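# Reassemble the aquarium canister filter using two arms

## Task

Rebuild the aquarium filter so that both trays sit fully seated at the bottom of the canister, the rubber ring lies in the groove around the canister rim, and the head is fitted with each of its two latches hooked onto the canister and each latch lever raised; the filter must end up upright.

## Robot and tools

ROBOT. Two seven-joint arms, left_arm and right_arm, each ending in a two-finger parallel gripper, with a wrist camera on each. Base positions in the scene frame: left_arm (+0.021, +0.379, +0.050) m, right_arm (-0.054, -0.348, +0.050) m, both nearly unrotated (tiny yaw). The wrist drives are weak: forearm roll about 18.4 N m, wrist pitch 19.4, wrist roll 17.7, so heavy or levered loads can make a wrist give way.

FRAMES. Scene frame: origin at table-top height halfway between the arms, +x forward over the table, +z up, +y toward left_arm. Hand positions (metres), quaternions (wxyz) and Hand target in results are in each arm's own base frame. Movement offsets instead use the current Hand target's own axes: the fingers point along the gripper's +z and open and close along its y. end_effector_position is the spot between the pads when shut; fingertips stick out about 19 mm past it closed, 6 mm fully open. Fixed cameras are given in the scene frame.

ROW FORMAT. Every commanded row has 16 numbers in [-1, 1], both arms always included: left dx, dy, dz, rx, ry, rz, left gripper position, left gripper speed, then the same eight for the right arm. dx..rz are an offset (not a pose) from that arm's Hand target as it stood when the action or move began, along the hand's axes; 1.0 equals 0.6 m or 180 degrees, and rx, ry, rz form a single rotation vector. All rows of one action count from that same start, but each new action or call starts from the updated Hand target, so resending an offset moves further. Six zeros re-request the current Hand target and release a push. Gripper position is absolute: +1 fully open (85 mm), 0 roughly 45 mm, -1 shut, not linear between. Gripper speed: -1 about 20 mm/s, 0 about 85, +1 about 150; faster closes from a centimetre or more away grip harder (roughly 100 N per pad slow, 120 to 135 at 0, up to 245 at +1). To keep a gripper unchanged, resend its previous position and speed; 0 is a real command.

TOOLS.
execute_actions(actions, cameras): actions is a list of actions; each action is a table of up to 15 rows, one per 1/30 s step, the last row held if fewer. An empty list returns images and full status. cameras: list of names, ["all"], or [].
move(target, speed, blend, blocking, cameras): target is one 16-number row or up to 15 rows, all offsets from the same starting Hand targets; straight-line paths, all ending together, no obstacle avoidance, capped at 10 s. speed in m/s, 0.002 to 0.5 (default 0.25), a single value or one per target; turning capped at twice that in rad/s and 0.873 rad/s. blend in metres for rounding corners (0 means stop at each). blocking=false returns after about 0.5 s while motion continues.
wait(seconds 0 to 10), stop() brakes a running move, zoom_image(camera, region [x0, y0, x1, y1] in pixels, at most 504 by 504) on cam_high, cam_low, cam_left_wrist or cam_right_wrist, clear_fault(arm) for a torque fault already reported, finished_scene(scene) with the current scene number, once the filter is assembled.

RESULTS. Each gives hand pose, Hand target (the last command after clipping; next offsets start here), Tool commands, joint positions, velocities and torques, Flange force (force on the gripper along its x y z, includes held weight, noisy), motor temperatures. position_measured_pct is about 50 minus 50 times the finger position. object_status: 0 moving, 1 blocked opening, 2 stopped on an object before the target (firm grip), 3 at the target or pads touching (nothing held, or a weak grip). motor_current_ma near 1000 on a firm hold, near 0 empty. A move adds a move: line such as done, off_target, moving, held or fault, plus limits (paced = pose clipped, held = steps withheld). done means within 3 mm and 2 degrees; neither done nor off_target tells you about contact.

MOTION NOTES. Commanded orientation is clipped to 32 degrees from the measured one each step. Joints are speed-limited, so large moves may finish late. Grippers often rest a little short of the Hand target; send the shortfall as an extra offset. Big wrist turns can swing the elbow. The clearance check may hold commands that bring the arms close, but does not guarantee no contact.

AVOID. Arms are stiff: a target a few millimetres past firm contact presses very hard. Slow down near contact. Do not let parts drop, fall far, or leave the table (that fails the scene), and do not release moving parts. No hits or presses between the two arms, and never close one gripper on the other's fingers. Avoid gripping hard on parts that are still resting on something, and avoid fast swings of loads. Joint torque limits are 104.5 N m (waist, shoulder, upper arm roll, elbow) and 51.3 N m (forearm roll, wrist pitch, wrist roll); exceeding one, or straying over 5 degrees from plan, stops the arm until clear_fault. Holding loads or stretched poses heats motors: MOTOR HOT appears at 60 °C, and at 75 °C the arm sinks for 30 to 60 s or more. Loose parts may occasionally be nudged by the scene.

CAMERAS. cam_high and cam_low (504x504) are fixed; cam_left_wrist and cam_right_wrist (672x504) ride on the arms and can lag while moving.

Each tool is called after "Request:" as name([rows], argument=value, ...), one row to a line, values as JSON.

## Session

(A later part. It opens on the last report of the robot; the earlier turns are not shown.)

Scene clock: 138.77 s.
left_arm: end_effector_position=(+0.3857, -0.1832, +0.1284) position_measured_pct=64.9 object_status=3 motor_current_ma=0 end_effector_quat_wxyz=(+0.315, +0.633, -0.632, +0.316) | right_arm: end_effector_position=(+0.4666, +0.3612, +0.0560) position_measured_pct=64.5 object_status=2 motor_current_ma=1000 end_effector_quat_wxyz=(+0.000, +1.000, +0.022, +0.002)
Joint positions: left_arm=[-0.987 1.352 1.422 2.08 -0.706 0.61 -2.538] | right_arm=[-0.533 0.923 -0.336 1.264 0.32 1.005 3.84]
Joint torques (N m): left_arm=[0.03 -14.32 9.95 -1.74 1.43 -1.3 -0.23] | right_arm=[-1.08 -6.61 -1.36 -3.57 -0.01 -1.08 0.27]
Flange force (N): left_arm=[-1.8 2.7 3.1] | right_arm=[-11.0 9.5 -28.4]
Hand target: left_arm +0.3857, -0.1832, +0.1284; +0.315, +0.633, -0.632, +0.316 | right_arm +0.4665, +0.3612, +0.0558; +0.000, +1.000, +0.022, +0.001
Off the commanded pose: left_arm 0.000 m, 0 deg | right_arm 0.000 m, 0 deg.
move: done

Request:
move([
  [0,0,0,0,0,0,-0.3,-0.6,0,0,-0.0025,0,0,0,-1,-0.6],
  [0,0,0,0,0,0,-0.3,-0.6,0,0,-0.0025,0,0,0,0.05,-0.5],
  [0,0,0,0,0,0,-0.3,-0.6,-0.02,0,-0.25,0,0,0,0.05,-0.5],
], speed=[0.03,0.03,0.15], cameras=["cam_left_wrist","cam_right_wrist"])

Scene clock: 142.47 s.
left_arm: end_effector_position=(+0.3857, -0.1832, +0.1284) position_measured_pct=64.9 object_status=3 motor_current_ma=0 end_effector_quat_wxyz=(+0.315, +0.633, -0.632, +0.316) | right_arm: end_effector_position=(+0.4541, +0.3608, +0.2058) position_measured_pct=47.6 object_status=3 motor_current_ma=0 end_effector_quat_wxyz=(+0.000, +1.000, +0.022, +0.001)
Joint positions: left_arm=[-0.987 1.352 1.422 2.08 -0.706 0.61 -2.538] | right_arm=[-0.537 0.738 -0.371 1.119 0.256 1.326 3.877]
Joint torques (N m): left_arm=[0.02 -14.36 10.07 -1.62 1.38 -1.32 -0.25] | right_arm=[-0.42 -21.27 -3.02 -9.86 -0.37 -0.25 0.4]
Flange force (N): left_arm=[-2.0 2.3 3.2] | right_arm=[-6.5 4.8 1.7]
Hand target: left_arm +0.3857, -0.1832, +0.1284; +0.315, +0.633, -0.632, +0.316 | right_arm +0.4541, +0.3608, +0.2058; +0.000, +1.000, +0.022, +0.001
Off the commanded pose: left_arm 0.000 m, 0 deg | right_arm 0.000 m, 0 deg.
move: done
camera_calibration:
cam_left_wrist: T_world_to_cam=[[-0.999469, 0.0132936, 0.02974, 0.37936], [-0.0154819, 0.609412, -0.792702, 0.274605], [-0.0286617, -0.792742, -0.608883, 0.0933984], [0, 0, 0, 1]] pos_world=[0.386087, -0.0983497, 0.263266]
cam_right_wrist: T_world_to_cam=[[0.0406944, -0.999148, -0.00694463, 0.344465], [-0.999172, -0.0406899, -0.000797421, 0.52491], [0.000514165, 0.00697132, -0.999976, 0.346204], [0, 0, 0, 1]] pos_world=[0.51028, 0.363117, 0.349006]
Images, in order (width x height): cam_left_wrist 672x504, cam_right_wrist 672x504.

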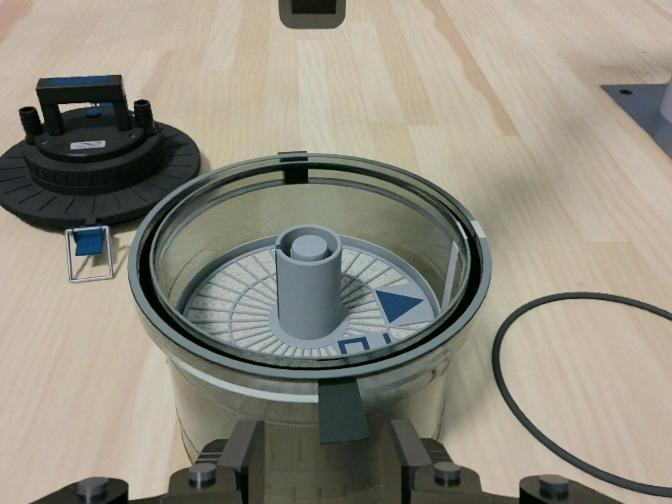

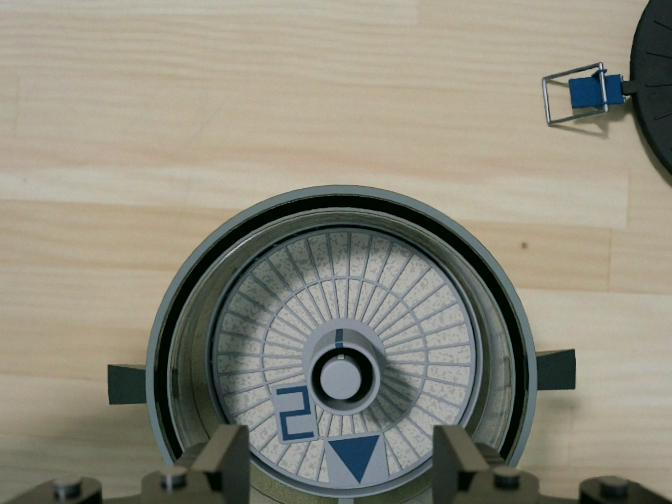

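Request:
zoom_image(camera="cam_right_wrist", region=[290, 310, 400, 430])

Request:
zoom_image(camera="cam_left_wrist", region=[240, 200, 460, 370])

Request:
zoom_image(camera="cam_right_wrist", region=[150, 180, 540, 504])

Scaled by 4.200.

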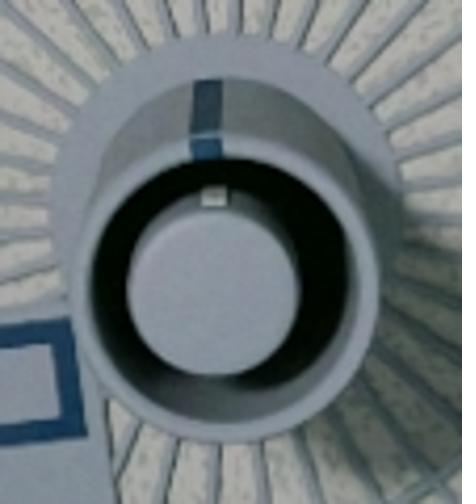

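Scaled by 2.291.

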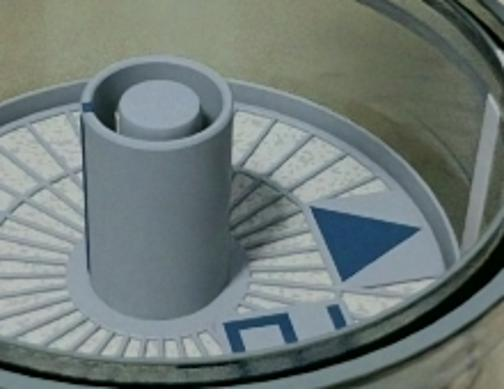

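Scaled by 1.292.

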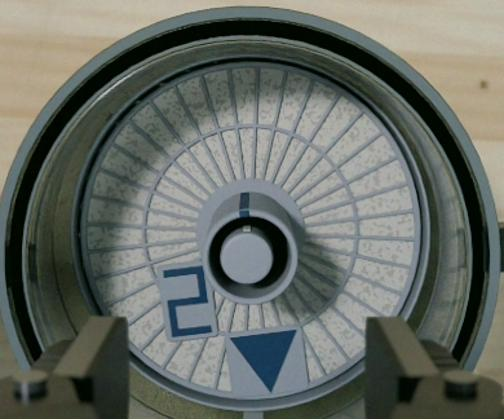

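Request:
move([
  [0,0,0,0,0,0,-0.3,-0.6,0.02,0,0,0,0,0,0.05,-0.5],
  [0,0,0,0,0,0,-0.3,-0.6,0.02,0,0.2475,0,0,0,0.05,-0.5],
  [0,0,0,0,0,0,-0.3,-0.6,0.02,0,0.2475,0,0,0,-1,-0.6],
], speed=[0.1,0.12,0.1])

Request:
move([
  [0,0,0,0,0,0,-0.3,-0.6,0,0,-0.004,0,0,0,-1,-0.6],
  [0,0,0,0,0,0,-0.3,-0.6,0,0,-0.004,0,0,0.036,-1,-0.6],
], speed=[0.05,0.05], cameras=["cam_left_wrist","cam_right_wrist"])

Scene clock: 147.90 s.
left_arm: end_effector_position=(+0.3857, -0.1832, +0.1284) position_measured_pct=64.9 object_status=3 motor_current_ma=0 end_effector_quat_wxyz=(+0.315, +0.633, -0.632, +0.316) | right_arm: end_effector_position=(+0.4665, +0.3612, +0.0573) position_measured_pct=64.5 object_status=0 motor_current_ma=1000 end_effector_quat_wxyz=(+0.000, +1.000, +0.022, +0.001)
Joint positions: left_arm=[-0.987 1.352 1.422 2.08 -0.706 0.61 -2.538] | right_arm=[-0.533 0.921 -0.337 1.263 0.319 1.008 3.841]
Joint torques (N m): left_arm=[0.02 -14.38 10.12 -1.86 1.33 -1.28 -0.24] | right_arm=[0.12 -18.66 -2.27 -7.14 -0.11 -0.24 0.35]
Flange force (N): left_arm=[-2.0 3.1 3.5] | right_arm=[-7.4 4.2 -7.0]
Hand target: left_arm +0.3857, -0.1832, +0.1284; +0.315, +0.633, -0.632, +0.316 | right_arm +0.4665, +0.3612, +0.0573; +0.000, +1.000, +0.022, +0.001
Off the commanded pose: left_arm 0.000 m, 0 deg | right_arm 0.000 m, 0 deg.
move: done

Scene clock: 150.10 s.
left_arm: end_effector_position=(+0.3857, -0.1832, +0.1284) position_measured_pct=64.9 object_status=3 motor_current_ma=0 end_effector_quat_wxyz=(+0.315, +0.633, -0.632, +0.316) | right_arm: end_effector_position=(+0.4665, +0.3612, +0.0597) position_measured_pct=64.5 object_status=2 motor_current_ma=1000 end_effector_quat_wxyz=(+0.000, +0.999, -0.035, +0.001)
Joint positions: left_arm=[-0.987 1.352 1.422 2.08 -0.706 0.61 -2.538] | right_arm=[-0.546 0.914 -0.31 1.262 0.293 1.007 3.745]
Joint torques (N m): left_arm=[0.03 -14.36 9.98 -1.77 1.36 -1.3 -0.19] | right_arm=[0.04 -23.25 -2.73 -8.84 -0.17 -0.02 0.51]
Flange force (N): left_arm=[-2.0 2.7 3.1] | right_arm=[-6.3 4.3 1.1]
Hand target: left_arm +0.3857, -0.1832, +0.1284; +0.315, +0.633, -0.632, +0.316 | right_arm +0.4665, +0.3612, +0.0597; +0.000, +0.999, -0.035, +0.001
Off the commanded pose: left_arm 0.000 m, 0 deg | right_arm 0.000 m, 0 deg.
move: done
camera_calibration:
cam_left_wrist: T_world_to_cam=[[-0.999469, 0.0132936, 0.02974, 0.37936], [-0.0154819, 0.609412, -0.792702, 0.274605], [-0.0286617, -0.792742, -0.608883, 0.0933984], [0, 0, 0, 1]] pos_world=[0.386087, -0.0983497, 0.263266]
cam_right_wrist: T_world_to_cam=[[-0.0723157, -0.997355, -0.00730242, 0.395482], [-0.997381, 0.0723242, -0.000906702, 0.495631], [0.00143245, 0.00721772, -0.999973, 0.199674], [0, 0, 0, 1]] pos_world=[0.522646, 0.357148, 0.203006]
Images, in order (width x height): cam_left_wrist 672x504, cam_right_wrist 672x504.

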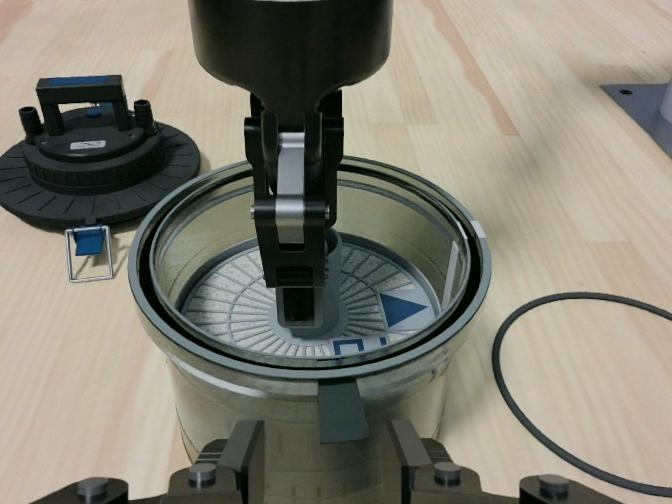

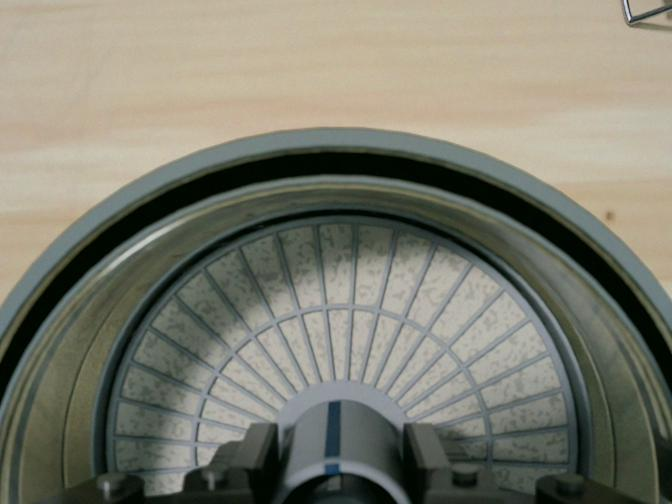

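Now press down gently.

Request:
move(target=[0,0,0,0,0,0,-0.3,-0.6,0,0,0.0055,0,0,0,-1,-0.6], speed=0.02)

Request:
move(target=[0,0,0,0,0,0,-0.3,-0.6,0,0,0.0025,0,0,0,-1,-0.6], speed=0.02, cameras=["cam_left_wrist"])

Scene clock: 151.10 s.
left_arm: end_effector_position=(+0.3857, -0.1832, +0.1284) position_measured_pct=64.9 object_status=3 motor_current_ma=0 end_effector_quat_wxyz=(+0.315, +0.633, -0.632, +0.316) | right_arm: end_effector_position=(+0.4666, +0.3612, +0.0566) position_measured_pct=64.5 object_status=2 motor_current_ma=1000 end_effector_quat_wxyz=(+0.000, +0.999, -0.035, +0.002)
Joint positions: left_arm=[-0.987 1.352 1.422 2.08 -0.706 0.61 -2.538] | right_arm=[-0.546 0.918 -0.309 1.264 0.294 1.001 3.744]
Joint torques (N m): left_arm=[-0.06 -14.32 9.96 -1.8 1.4 -1.28 -0.22] | right_arm=[-1.15 -10.92 -2.05 -5.8 -0.1 -1.92 0.32]
Flange force (N): left_arm=[-1.7 2.8 3.4] | right_arm=[-9.5 10.4 -22.3]
Hand target: left_arm +0.3857, -0.1832, +0.1284; +0.315, +0.633, -0.632, +0.316 | right_arm +0.4665, +0.3612, +0.0564; +0.000, +0.999, -0.035, +0.001
Off the commanded pose: left_arm 0.000 m, 0 deg | right_arm 0.000 m, 0 deg.
move: done

Scene clock: 151.80 s.
left_arm: end_effector_position=(+0.3857, -0.1832, +0.1284) position_measured_pct=64.9 object_status=3 motor_current_ma=0 end_effector_quat_wxyz=(+0.315, +0.633, -0.632, +0.316) | right_arm: end_effector_position=(+0.4666, +0.3612, +0.0551) position_measured_pct=64.5 object_status=2 motor_current_ma=1000 end_effector_quat_wxyz=(+0.000, +0.999, -0.035, +0.002)
Joint positions: left_arm=[-0.987 1.352 1.422 2.08 -0.706 0.61 -2.538] | right_arm=[-0.546 0.921 -0.309 1.265 0.295 0.998 3.743]
Joint torques (N m): left_arm=[-0.01 -14.46 10.02 -1.78 1.35 -1.3 -0.21] | right_arm=[-1.2 8.06 0.04 -1.35 0.47 -5 0.3]
Flange force (N): left_arm=[-2.1 2.6 3.2] | right_arm=[-16.5 16.9 -58.8]
Hand target: left_arm +0.3857, -0.1832, +0.1284; +0.315, +0.633, -0.632, +0.316 | right_arm +0.4665, +0.3612, +0.0549; +0.000, +0.999, -0.035, +0.001
Off the commanded pose: left_arm 0.000 m, 0 deg | right_arm 0.000 m, 0 deg.
move: done
camera_calibration:
cam_left_wrist: T_world_to_cam=[[-0.999469, 0.0132936, 0.02974, 0.37936], [-0.0154819, 0.609412, -0.792702, 0.274605], [-0.0286617, -0.792742, -0.608883, 0.0933984], [0, 0, 0, 1]] pos_world=[0.386087, -0.0983497, 0.263266]
Images, in order (width x height): cam_left_wrist 672x504.

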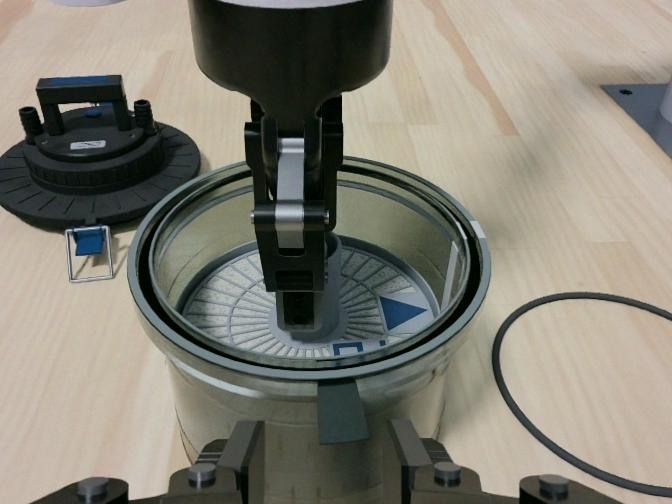

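Request:
move([
  [0,0,0,0,0,0,-0.3,-0.6,0,0,-0.0035,0,0,0,-1,-0.6],
  [0,0,0,0,0,0,-0.3,-0.6,0,0,-0.0035,0,0,0,0.05,-0.5],
  [0,0,0,0,0,0,-0.3,-0.6,0,0,-0.25,0,0,0,0.05,-0.5],
  [0,0,0,0,0,0,-0.3,-0.6,-0.321,0.175,-0.1085,0,0,-0.0222,-0.4,-0.5],
], speed=[0.03,0.03,0.15,0.2], blend=[0,0,0.02,0], cameras=["cam_left_wrist","cam_right_wrist"])

Scene clock: 158.93 s.
left_arm: end_effector_position=(+0.3857, -0.1832, +0.1284) position_measured_pct=64.9 object_status=3 motor_current_ma=0 end_effector_quat_wxyz=(+0.315, +0.633, -0.632, +0.316) | right_arm: end_effector_position=(+0.2669, +0.2698, +0.1195) position_measured_pct=69.7 object_status=0 motor_current_ma=0 end_effector_quat_wxyz=(+0.000, +1.000, +0.000, +0.001)
Joint positions: left_arm=[-0.987 1.352 1.422 2.08 -0.706 0.61 -2.538] | right_arm=[-0.56 0.448 -0.398 1.995 0.255 0.744 3.601]
Joint torques (N m): left_arm=[0.03 -14.37 10.02 -1.72 1.35 -1.32 -0.26] | right_arm=[-0.37 -13.55 -2.57 -7.25 -0.42 -0.12 0.39]
Flange force (N): left_arm=[-1.9 2.6 3.1] | right_arm=[-3.3 3.4 1.7]
Hand target: left_arm +0.3857, -0.1832, +0.1284; +0.315, +0.633, -0.632, +0.316 | right_arm +0.2669, +0.2698, +0.1195; +0.000, +1.000, +0.000, +0.001
Off the commanded pose: left_arm 0.000 m, 0 deg | right_arm 0.000 m, 0 deg.
move: done
camera_calibration:
cam_left_wrist: T_world_to_cam=[[-0.999469, 0.0132936, 0.02974, 0.37936], [-0.0154819, 0.609412, -0.792702, 0.274605], [-0.0286617, -0.792742, -0.608883, 0.0933984], [0, 0, 0, 1]] pos_world=[0.386087, -0.0983497, 0.263266]
cam_right_wrist: T_world_to_cam=[[-0.00270968, -0.999971, -0.00708621, 0.272422], [-0.999996, 0.00271632, -0.000926796, 0.322716], [0.000946017, 0.00708367, -0.999974, 0.260583], [0, 0, 0, 1]] pos_world=[0.323206, 0.269691, 0.262806]
Images, in order (width x height): cam_left_wrist 672x504, cam_right_wrist 672x504.

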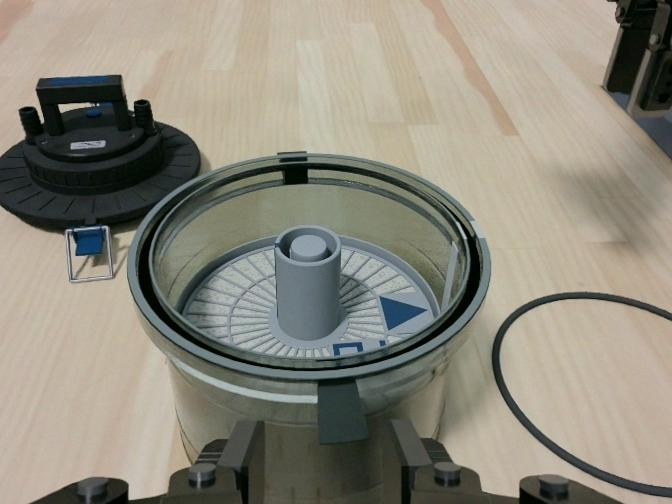

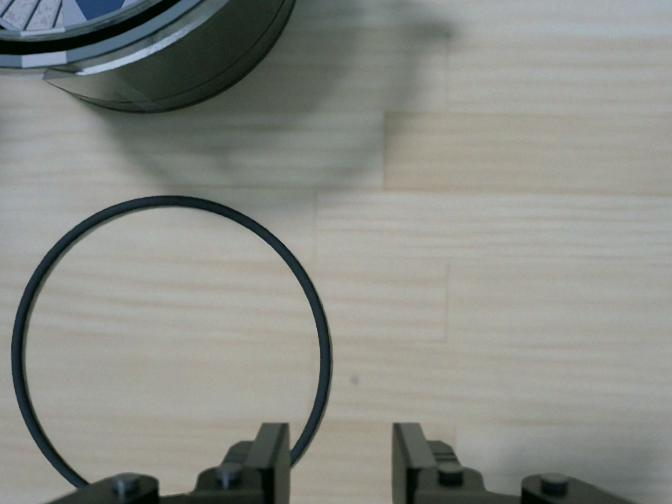

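Request:
move(target=[0,0,0,0,0,0,-0.3,-0.6,0.0075,-0.012,0.2158,0,0,0,-0.4,-0.5], speed=0.15, cameras=["cam_left_wrist","cam_right_wrist"])

Request:
zoom_image(camera="cam_right_wrist", region=[186, 250, 490, 504])

Scene clock: 161.83 s.
left_arm: end_effector_position=(+0.3857, -0.1832, +0.1284) position_measured_pct=64.9 object_status=3 motor_current_ma=0 end_effector_quat_wxyz=(+0.315, +0.633, -0.632, +0.316) | right_arm: end_effector_position=(+0.2718, +0.2769, -0.0099) position_measured_pct=69.7 object_status=3 motor_current_ma=0 end_effector_quat_wxyz=(+0.000, +1.000, +0.000, +0.001)
Joint positions: left_arm=[-0.987 1.352 1.422 2.08 -0.706 0.61 -2.538] | right_arm=[-0.691 0.743 -0.238 2.061 0.446 0.385 3.429]
Joint torques (N m): left_arm=[-0.03 -14.36 10.09 -1.76 1.39 -1.27 -0.12] | right_arm=[-0.44 -15.81 -2.26 -4.53 -0.42 -0.02 0.46]
Flange force (N): left_arm=[-2.1 2.7 3.5] | right_arm=[-5.2 5.3 0.6]
Hand target: left_arm +0.3857, -0.1832, +0.1284; +0.315, +0.633, -0.632, +0.316 | right_arm +0.2718, +0.2769, -0.0100; +0.000, +1.000, +0.000, +0.001
Off the commanded pose: left_arm 0.000 m, 0 deg | right_arm 0.000 m, 0 deg.
move: done
camera_calibration:
cam_left_wrist: T_world_to_cam=[[-0.999469, 0.0132936, 0.02974, 0.37936], [-0.0154819, 0.609412, -0.792702, 0.274605], [-0.0286617, -0.792742, -0.608883, 0.0933984], [0, 0, 0, 1]] pos_world=[0.386087, -0.0983497, 0.263266]
cam_right_wrist: T_world_to_cam=[[-0.00270824, -0.999972, -0.00698596, 0.278603], [-0.999996, 0.00271409, -0.00082708, 0.327364], [0.000846018, 0.00698369, -0.999975, 0.131092], [0, 0, 0, 1]] pos_world=[0.328006, 0.276791, 0.133306]
Images, in order (width x height): cam_left_wrist 672x504, cam_right_wrist 672x504.

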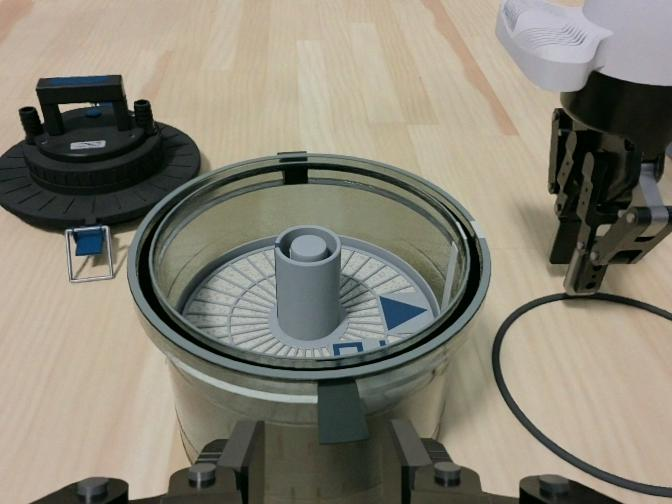

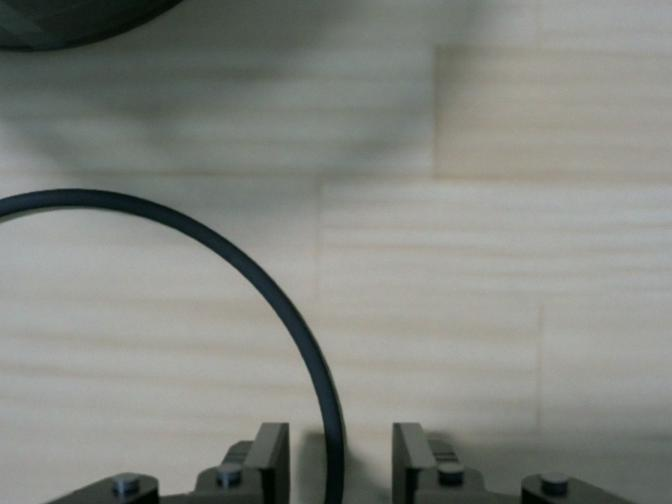

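Scaled by 1.658.

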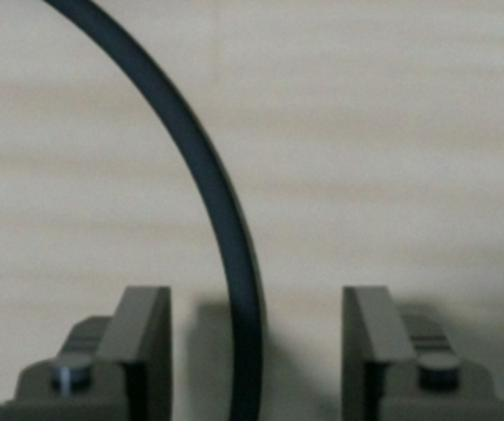

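Request:
move(target=[0,0,0,0,0,0,-0.3,-0.6,0,-0.003,0.02,0,0,0,-0.4,-0.5], speed=0.03, cameras=["cam_left_wrist","cam_right_wrist"])

Request:
zoom_image(camera="cam_left_wrist", region=[500, 180, 672, 340])

Scene clock: 163.10 s.
left_arm: end_effector_position=(+0.3857, -0.1832, +0.1284) position_measured_pct=64.9 object_status=3 motor_current_ma=0 end_effector_quat_wxyz=(+0.315, +0.633, -0.632, +0.316) | right_arm: end_effector_position=(+0.2718, +0.2787, -0.0219) position_measured_pct=69.7 object_status=3 motor_current_ma=0 end_effector_quat_wxyz=(+0.000, +1.000, +0.000, +0.001)
Joint positions: left_arm=[-0.987 1.352 1.422 2.08 -0.706 0.61 -2.538] | right_arm=[-0.708 0.773 -0.218 2.058 0.457 0.355 3.415]
Joint torques (N m): left_arm=[0.05 -14.32 9.97 -1.72 1.34 -1.27 -0.23] | right_arm=[-0.29 -16 -2 -4.33 -0.47 -0.11 0.47]
Flange force (N): left_arm=[-1.8 2.7 3.1] | right_arm=[-5.4 5.2 0.0]
Hand target: left_arm +0.3857, -0.1832, +0.1284; +0.315, +0.633, -0.632, +0.316 | right_arm +0.2718, +0.2787, -0.0220; +0.000, +1.000, +0.000, +0.001
Off the commanded pose: left_arm 0.000 m, 0 deg | right_arm 0.000 m, 0 deg.
move: done
camera_calibration:
cam_left_wrist: T_world_to_cam=[[-0.999469, 0.0132936, 0.02974, 0.37936], [-0.0154819, 0.609412, -0.792702, 0.274605], [-0.0286617, -0.792742, -0.608883, 0.0933984], [0, 0, 0, 1]] pos_world=[0.386087, -0.0983497, 0.263266]
cam_right_wrist: T_world_to_cam=[[-0.00270927, -0.999971, -0.00708594, 0.280332], [-0.999996, 0.0027152, -0.000826809, 0.327448], [0.000846025, 0.00708367, -0.999975, 0.119052], [0, 0, 0, 1]] pos_world=[0.328106, 0.278591, 0.121306]
Images, in order (width x height): cam_left_wrist 672x504, cam_right_wrist 672x504.

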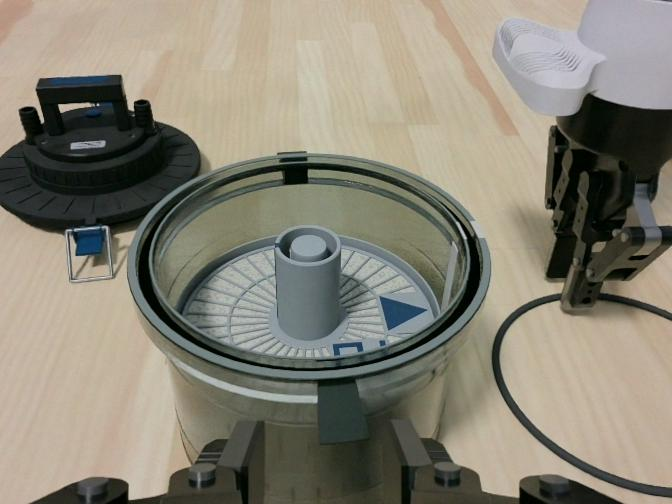

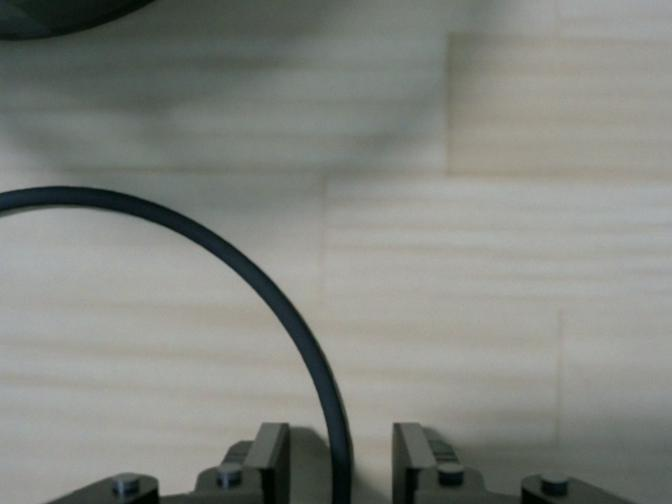

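Scaled by 2.930.

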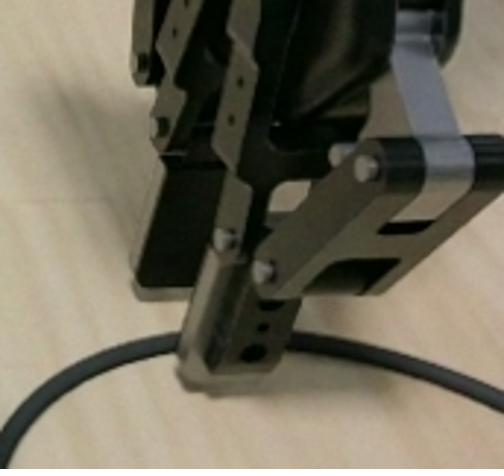

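Request:
move(target=[0,0,0,0,0,0,-0.3,-0.6,0,0,0.0025,0,0,0,-0.4,-0.5], speed=0.02)

Scene clock: 164.30 s.
left_arm: end_effector_position=(+0.3857, -0.1832, +0.1284) position_measured_pct=64.9 object_status=3 motor_current_ma=0 end_effector_quat_wxyz=(+0.315, +0.633, -0.632, +0.316) | right_arm: end_effector_position=(+0.2719, +0.2787, -0.0234) position_measured_pct=69.7 object_status=3 motor_current_ma=0 end_effector_quat_wxyz=(+0.000, +1.000, +0.000, +0.001)
Joint positions: left_arm=[-0.987 1.352 1.422 2.08 -0.706 0.61 -2.538] | right_arm=[-0.71 0.776 -0.215 2.059 0.459 0.351 3.414]
Joint torques (N m): left_arm=[-0.01 -14.35 10.08 -1.82 1.36 -1.25 -0.18] | right_arm=[-0.4 -16.28 -2.2 -4.27 -0.4 -0.21 0.37]
Flange force (N): left_arm=[-2.0 3.0 3.6] | right_arm=[-4.7 5.0 0.3]
Hand target: left_arm +0.3857, -0.1832, +0.1284; +0.315, +0.633, -0.632, +0.316 | right_arm +0.2719, +0.2787, -0.0234; +0.000, +1.000, +0.000, +0.001
Off the commanded pose: left_arm 0.000 m, 0 deg | right_arm 0.000 m, 0 deg.
move: done

Request:
move(target=[0,0,0,0,0,0,-0.3,-0.6,0,0,0.005,0,0,0,-0.4,-0.5], speed=0.02)

Request:
move(target=[0,0,0,0,0,0,-0.3,-0.6,0,0,0.0025,0,0,0,-0.4,-0.5], speed=0.02, cameras=["cam_left_wrist"])

Request:
zoom_image(camera="cam_left_wrist", region=[500, 180, 672, 340])

Scene clock: 166.27 s.
left_arm: end_effector_position=(+0.3857, -0.1832, +0.1284) position_measured_pct=64.9 object_status=3 motor_current_ma=0 end_effector_quat_wxyz=(+0.315, +0.633, -0.632, +0.316) | right_arm: end_effector_position=(+0.2719, +0.2787, -0.0264) position_measured_pct=69.7 object_status=3 motor_current_ma=0 end_effector_quat_wxyz=(+0.000, +1.000, +0.000, +0.001)
Joint positions: left_arm=[-0.987 1.352 1.422 2.08 -0.706 0.61 -2.538] | right_arm=[-0.714 0.784 -0.21 2.059 0.462 0.342 3.411]
Joint torques (N m): left_arm=[-0.09 -14.42 10.04 -1.75 1.36 -1.24 -0.26] | right_arm=[-0.63 -16.27 -2.14 -4.19 -0.46 -0.09 0.38]
Flange force (N): left_arm=[-1.8 2.7 3.7] | right_arm=[-4.3 5.6 0.2]
Hand target: left_arm +0.3857, -0.1832, +0.1284; +0.315, +0.633, -0.632, +0.316 | right_arm +0.2719, +0.2787, -0.0265; +0.000, +1.000, +0.000, +0.001
Off the commanded pose: left_arm 0.000 m, 0 deg | right_arm 0.000 m, 0 deg.
move: done

Scene clock: 166.97 s.
left_arm: end_effector_position=(+0.3857, -0.1832, +0.1284) position_measured_pct=64.9 object_status=3 motor_current_ma=0 end_effector_quat_wxyz=(+0.315, +0.633, -0.632, +0.316) | right_arm: end_effector_position=(+0.2719, +0.2787, -0.0279) position_measured_pct=69.7 object_status=3 motor_current_ma=0 end_effector_quat_wxyz=(+0.000, +1.000, +0.000, +0.001)
Joint positions: left_arm=[-0.987 1.352 1.422 2.08 -0.706 0.61 -2.538] | right_arm=[-0.716 0.787 -0.207 2.059 0.463 0.338 3.41]
Joint torques (N m): left_arm=[-0.01 -14.34 10.02 -1.78 1.38 -1.26 -0.15] | right_arm=[-0.36 -16.43 -2.22 -4.17 -0.4 -0.22 0.41]
Flange force (N): left_arm=[-2.0 2.8 3.4] | right_arm=[-4.8 5.0 0.6]
Hand target: left_arm +0.3857, -0.1832, +0.1284; +0.315, +0.633, -0.632, +0.316 | right_arm +0.2719, +0.2787, -0.0279; +0.000, +1.000, +0.000, +0.001
Off the commanded pose: left_arm 0.000 m, 0 deg | right_arm 0.000 m, 0 deg.
move: done
camera_calibration:
cam_left_wrist: T_world_to_cam=[[-0.999469, 0.0132936, 0.02974, 0.37936], [-0.0154819, 0.609412, -0.792702, 0.274605], [-0.0286617, -0.792742, -0.608883, 0.0933984], [0, 0, 0, 1]] pos_world=[0.386087, -0.0983497, 0.263266]
Images, in order (width x height): cam_left_wrist 672x504.

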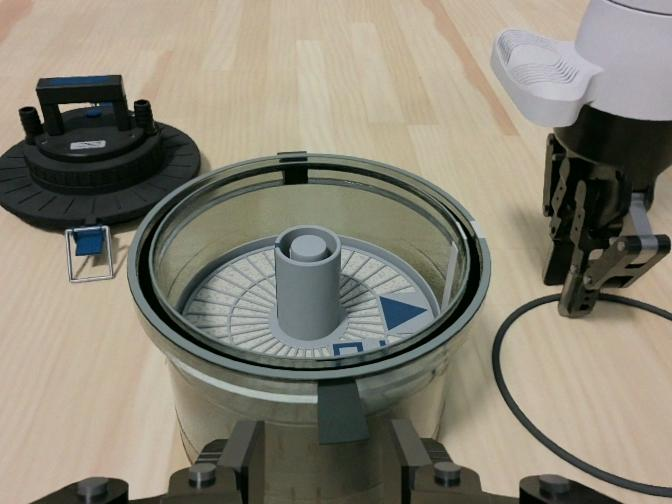

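Scaled by 2.930.

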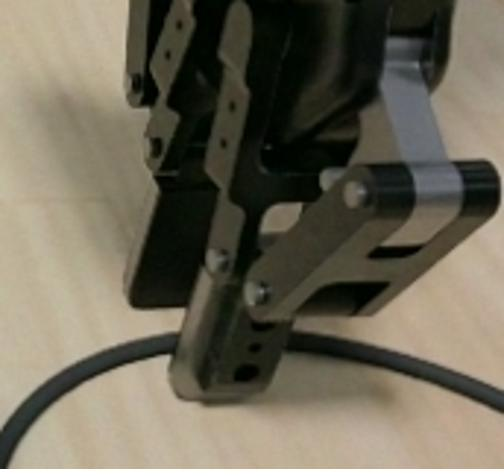

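Request:
move(target=[0,0,0,0,0,0,-0.3,-0.6,0,0,0,0,0,0,-1,-1], cameras=["cam_left_wrist","cam_right_wrist"])

Request:
zoom_image(camera="cam_left_wrist", region=[500, 180, 672, 340])

Scene clock: 169.17 s.
left_arm: end_effector_position=(+0.3857, -0.1832, +0.1284) position_measured_pct=64.9 object_status=3 motor_current_ma=0 end_effector_quat_wxyz=(+0.315, +0.633, -0.632, +0.316) | right_arm: end_effector_position=(+0.2719, +0.2787, -0.0280) position_measured_pct=97.4 object_status=0 motor_current_ma=1000 end_effector_quat_wxyz=(+0.000, +1.000, +0.000, +0.001)
Joint positions: left_arm=[-0.987 1.352 1.422 2.08 -0.706 0.61 -2.538] | right_arm=[-0.716 0.787 -0.207 2.059 0.463 0.338 3.41]
Joint torques (N m): left_arm=[-0.03 -14.4 10.04 -1.7 1.34 -1.28 -0.26] | right_arm=[-0.36 -14.93 -1.97 -4.08 -0.37 -0.24 0.38]
Flange force (N): left_arm=[-1.9 2.5 3.4] | right_arm=[-5.2 5.5 -3.6]
Hand target: left_arm +0.3857, -0.1832, +0.1284; +0.315, +0.633, -0.632, +0.316 | right_arm +0.2719, +0.2787, -0.0280; +0.000, +1.000, +0.000, +0.001
Off the commanded pose: left_arm 0.000 m, 0 deg | right_arm 0.000 m, 0 deg.
move: done
camera_calibration:
cam_left_wrist: T_world_to_cam=[[-0.999469, 0.0132936, 0.02974, 0.37936], [-0.0154819, 0.609412, -0.792702, 0.274605], [-0.0286617, -0.792742, -0.608883, 0.0933984], [0, 0, 0, 1]] pos_world=[0.386087, -0.0983497, 0.263266]
cam_right_wrist: T_world_to_cam=[[-0.00270968, -0.999971, -0.00708621, 0.280289], [-0.999996, 0.00271632, -0.000926796, 0.327455], [0.000946017, 0.00708367, -0.999974, 0.11302], [0, 0, 0, 1]] pos_world=[0.328106, 0.278591, 0.115306]
Images, in order (width x height): cam_left_wrist 672x504, cam_right_wrist 672x504.

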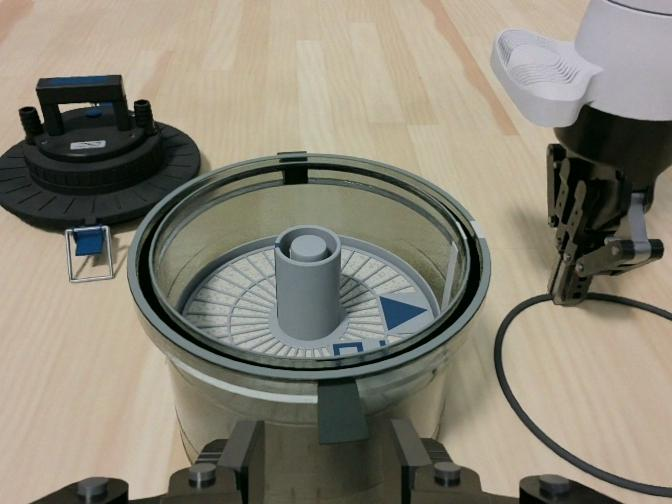

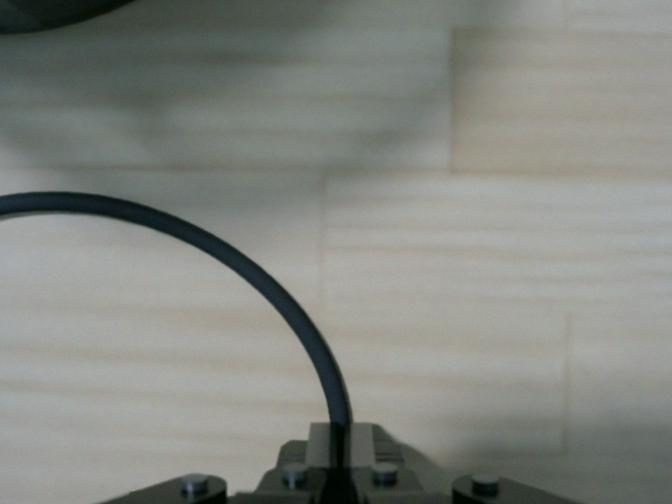

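Scaled by 2.930.

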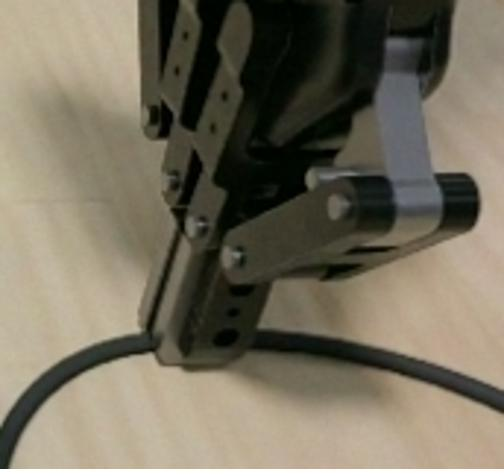

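Request:
move(target=[0,0,0,0,0,0,-0.3,-0.6,0,0,-0.05,0,0,0,-1,-1], speed=0.05, cameras=["cam_left_wrist","cam_right_wrist","cam_low"])

Scene clock: 170.43 s.
left_arm: end_effector_position=(+0.3857, -0.1832, +0.1284) position_measured_pct=64.9 object_status=3 motor_current_ma=0 end_effector_quat_wxyz=(+0.315, +0.633, -0.632, +0.316) | right_arm: end_effector_position=(+0.2718, +0.2787, +0.0020) position_measured_pct=97.4 object_status=2 motor_current_ma=1000 end_effector_quat_wxyz=(+0.000, +1.000, +0.000, +0.001)
Joint positions: left_arm=[-0.987 1.352 1.422 2.08 -0.706 0.61 -2.538] | right_arm=[-0.679 0.716 -0.259 2.054 0.43 0.421 3.44]
Joint torques (N m): left_arm=[0.01 -14.32 9.97 -1.72 1.37 -1.34 -0.19] | right_arm=[-0.39 -15.86 -2.68 -4.9 -0.37 0 0.44]
Flange force (N): left_arm=[-1.9 2.5 3.0] | right_arm=[-5.5 5.3 1.9]
Hand target: left_arm +0.3857, -0.1832, +0.1284; +0.315, +0.633, -0.632, +0.316 | right_arm +0.2718, +0.2787, +0.0020; +0.000, +1.000, +0.000, +0.001
Off the commanded pose: left_arm 0.000 m, 0 deg | right_arm 0.000 m, 0 deg.
move: done
camera_calibration:
cam_left_wrist: T_world_to_cam=[[-0.999469, 0.0132936, 0.02974, 0.37936], [-0.0154819, 0.609412, -0.792702, 0.274605], [-0.0286617, -0.792742, -0.608883, 0.0933984], [0, 0, 0, 1]] pos_world=[0.386087, -0.0983497, 0.263266]
cam_right_wrist: T_world_to_cam=[[-0.00270866, -0.999972, -0.00698623, 0.280487], [-0.999996, 0.0027152, -0.000927067, 0.327383], [0.00094601, 0.00698369, -0.999975, 0.143047], [0, 0, 0, 1]] pos_world=[0.328006, 0.278591, 0.145306]
Images, in order (width x height): cam_low 504x504, cam_left_wrist 672x504, cam_right_wrist 672x504.

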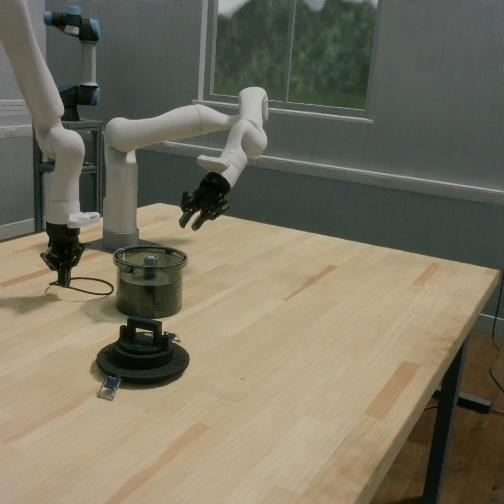

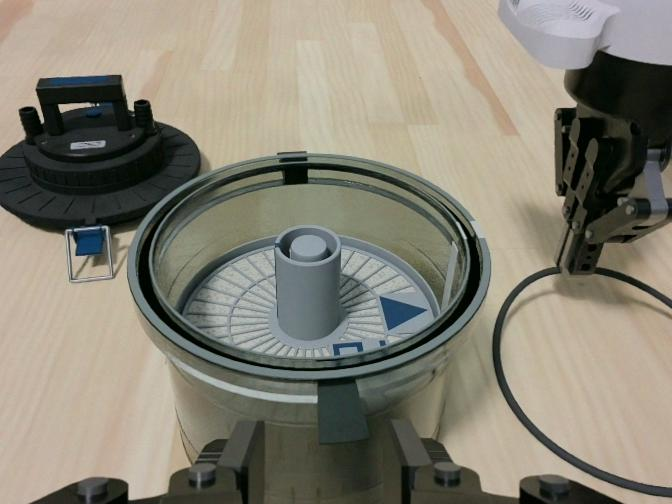

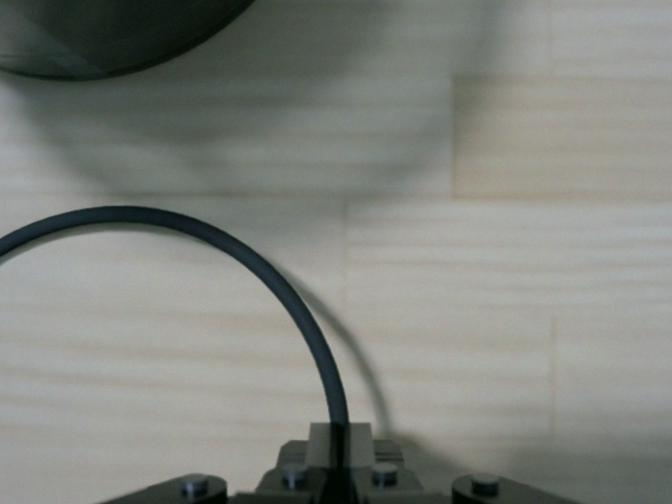

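Request:
move(target=[0,0,0,0,0,0,-0.3,-0.6,0,0,-0.25,0,0,0,-1,-1], speed=0.12, cameras=["cam_left_wrist","cam_right_wrist","cam_low","cam_high"])

Scene clock: 173.50 s.
left_arm: end_effector_position=(+0.3857, -0.1832, +0.1284) position_measured_pct=64.9 object_status=3 motor_current_ma=0 end_effector_quat_wxyz=(+0.315, +0.633, -0.632, +0.316) | right_arm: end_effector_position=(+0.2713, +0.2788, +0.1520) position_measured_pct=97.4 object_status=2 motor_current_ma=1000 end_effector_quat_wxyz=(+0.000, +1.000, +0.000, +0.001)
Joint positions: left_arm=[-0.987 1.352 1.422 2.08 -0.706 0.61 -2.538] | right_arm=[-0.546 0.408 -0.425 1.921 0.222 0.857 3.627]
Joint torques (N m): left_arm=[0.03 -14.36 10.08 -1.75 1.4 -1.27 -0.2] | right_arm=[-0.37 -13.74 -2.53 -7.89 -0.43 -0.3 0.41]
Flange force (N): left_arm=[-2.1 2.8 3.4] | right_arm=[-2.5 2.6 1.5]
Hand target: left_arm +0.3857, -0.1832, +0.1284; +0.315, +0.633, -0.632, +0.316 | right_arm +0.2714, +0.2788, +0.1520; +0.000, +1.000, +0.000, +0.001
Off the commanded pose: left_arm 0.000 m, 0 deg | right_arm 0.000 m, 0 deg.
move: done
camera_calibration:
cam_left_wrist: T_world_to_cam=[[-0.999469, 0.0132936, 0.02974, 0.37936], [-0.0154819, 0.609412, -0.792702, 0.274605], [-0.0286617, -0.792742, -0.608883, 0.0933984], [0, 0, 0, 1]] pos_world=[0.386087, -0.0983497, 0.263266]
cam_right_wrist: T_world_to_cam=[[-0.00270968, -0.999971, -0.00708621, 0.281664], [-0.999996, 0.00271632, -0.000926796, 0.327122], [0.000946017, 0.00708367, -0.999974, 0.293015], [0, 0, 0, 1]] pos_world=[0.327606, 0.278691, 0.295306]

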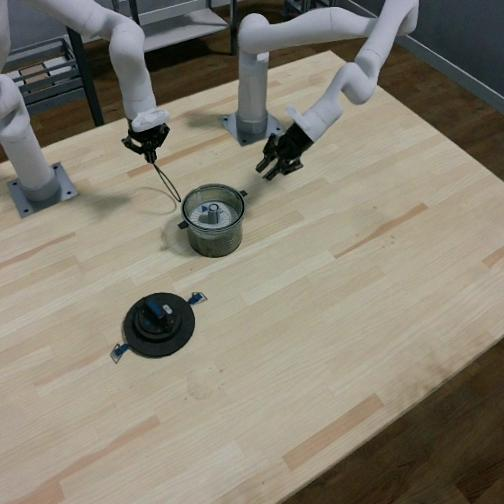

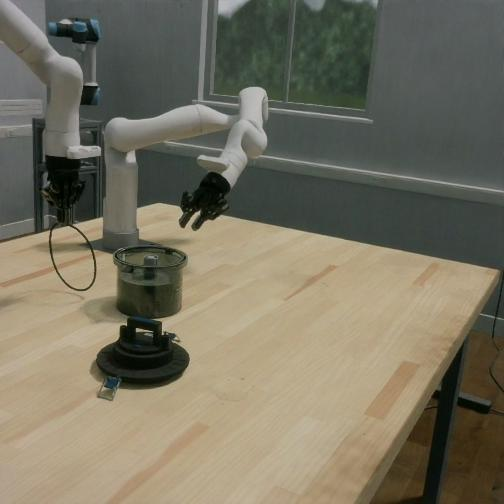

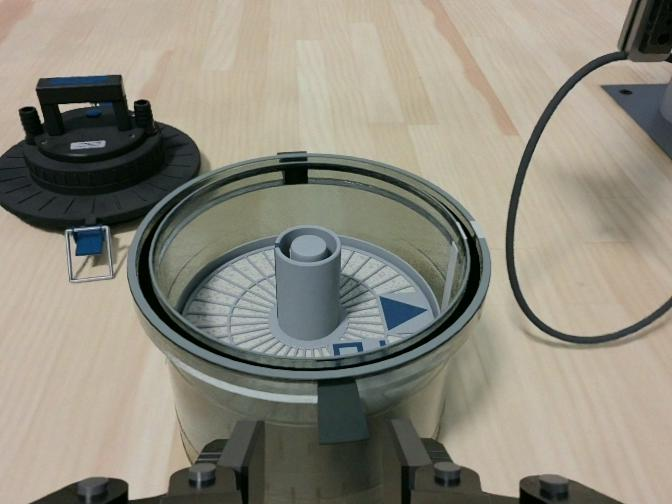

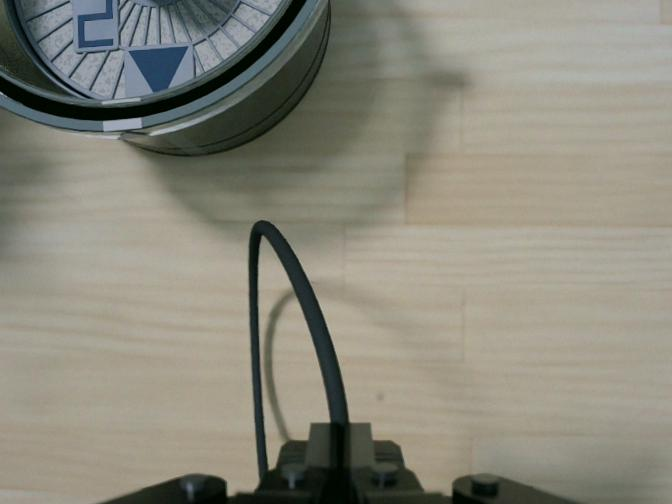

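Request:
move([
  [0,0,0,0,0,0,-0.3,-0.6,0,0,-0.2217,0,0,0,-1,-1],
  [0,0,0,0,0,0,-0.3,-0.6,0.325,-0.2017,-0.2217,0,0,0,-1,-1],
], speed=[0.15,0.12], blend=[0.03,0], cameras=["cam_left_wrist","cam_right_wrist","cam_low","cam_high"])

Scene clock: 180.07 s.
left_arm: end_effector_position=(+0.3857, -0.1832, +0.1284) position_measured_pct=64.9 object_status=3 motor_current_ma=0 end_effector_quat_wxyz=(+0.315, +0.633, -0.632, +0.316) | right_arm: end_effector_position=(+0.4659, +0.4000, +0.2855) position_measured_pct=97.4 object_status=2 motor_current_ma=1000 end_effector_quat_wxyz=(+0.000, +1.000, +0.000, +0.001)
Joint positions: left_arm=[-0.987 1.352 1.422 2.08 -0.706 0.61 -2.538] | right_arm=[-0.629 0.806 -0.366 0.72 0.265 1.646 3.846]
Joint torques (N m): left_arm=[0.05 -14.32 9.97 -1.82 1.38 -1.29 -0.19] | right_arm=[-0.44 -23.09 -2.58 -9.79 -0.41 -0.29 0.4]
Flange force (N): left_arm=[-1.9 3.0 3.1] | right_arm=[-6.2 5.4 3.0]
Hand target: left_arm +0.3857, -0.1832, +0.1284; +0.315, +0.633, -0.632, +0.316 | right_arm +0.4659, +0.4000, +0.2856; +0.000, +1.000, +0.000, +0.001
Off the commanded pose: left_arm 0.000 m, 0 deg | right_arm 0.000 m, 0 deg.
move: done
camera_calibration:
cam_left_wrist: T_world_to_cam=[[-0.999469, 0.0132936, 0.02974, 0.37936], [-0.0154819, 0.609412, -0.792702, 0.274605], [-0.0286617, -0.792742, -0.608883, 0.0933984], [0, 0, 0, 1]] pos_world=[0.386087, -0.0983497, 0.263266]
cam_right_wrist: T_world_to_cam=[[-0.00270857, -0.999971, -0.00708623, 0.404333], [-0.999996, 0.0027152, -0.000926808, 0.521416], [0.000946022, 0.00708369, -0.999974, 0.425469], [0, 0, 0, 1]] pos_world=[0.522106, 0.399891, 0.428806]

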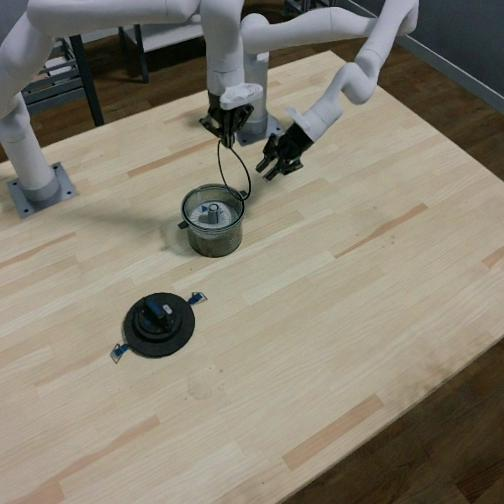

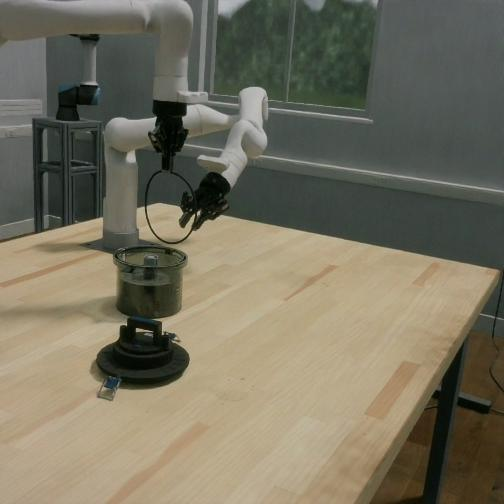

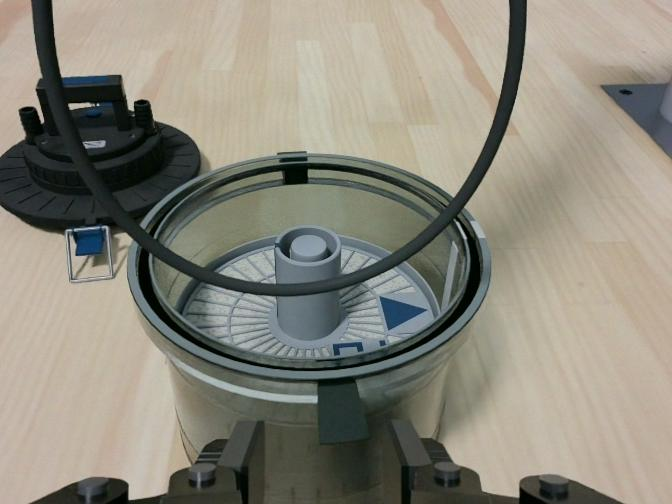

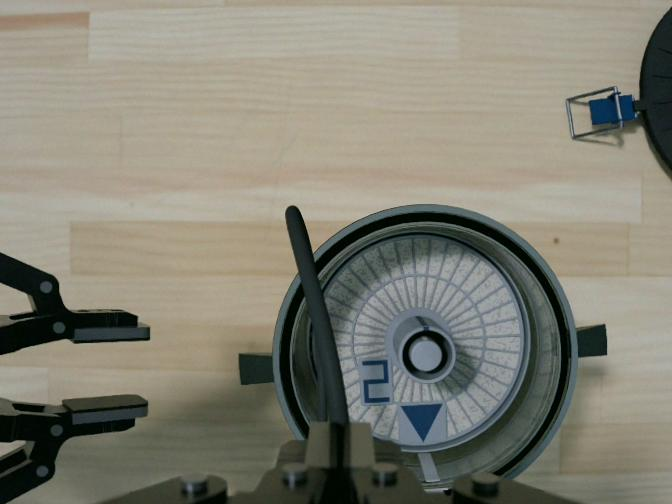

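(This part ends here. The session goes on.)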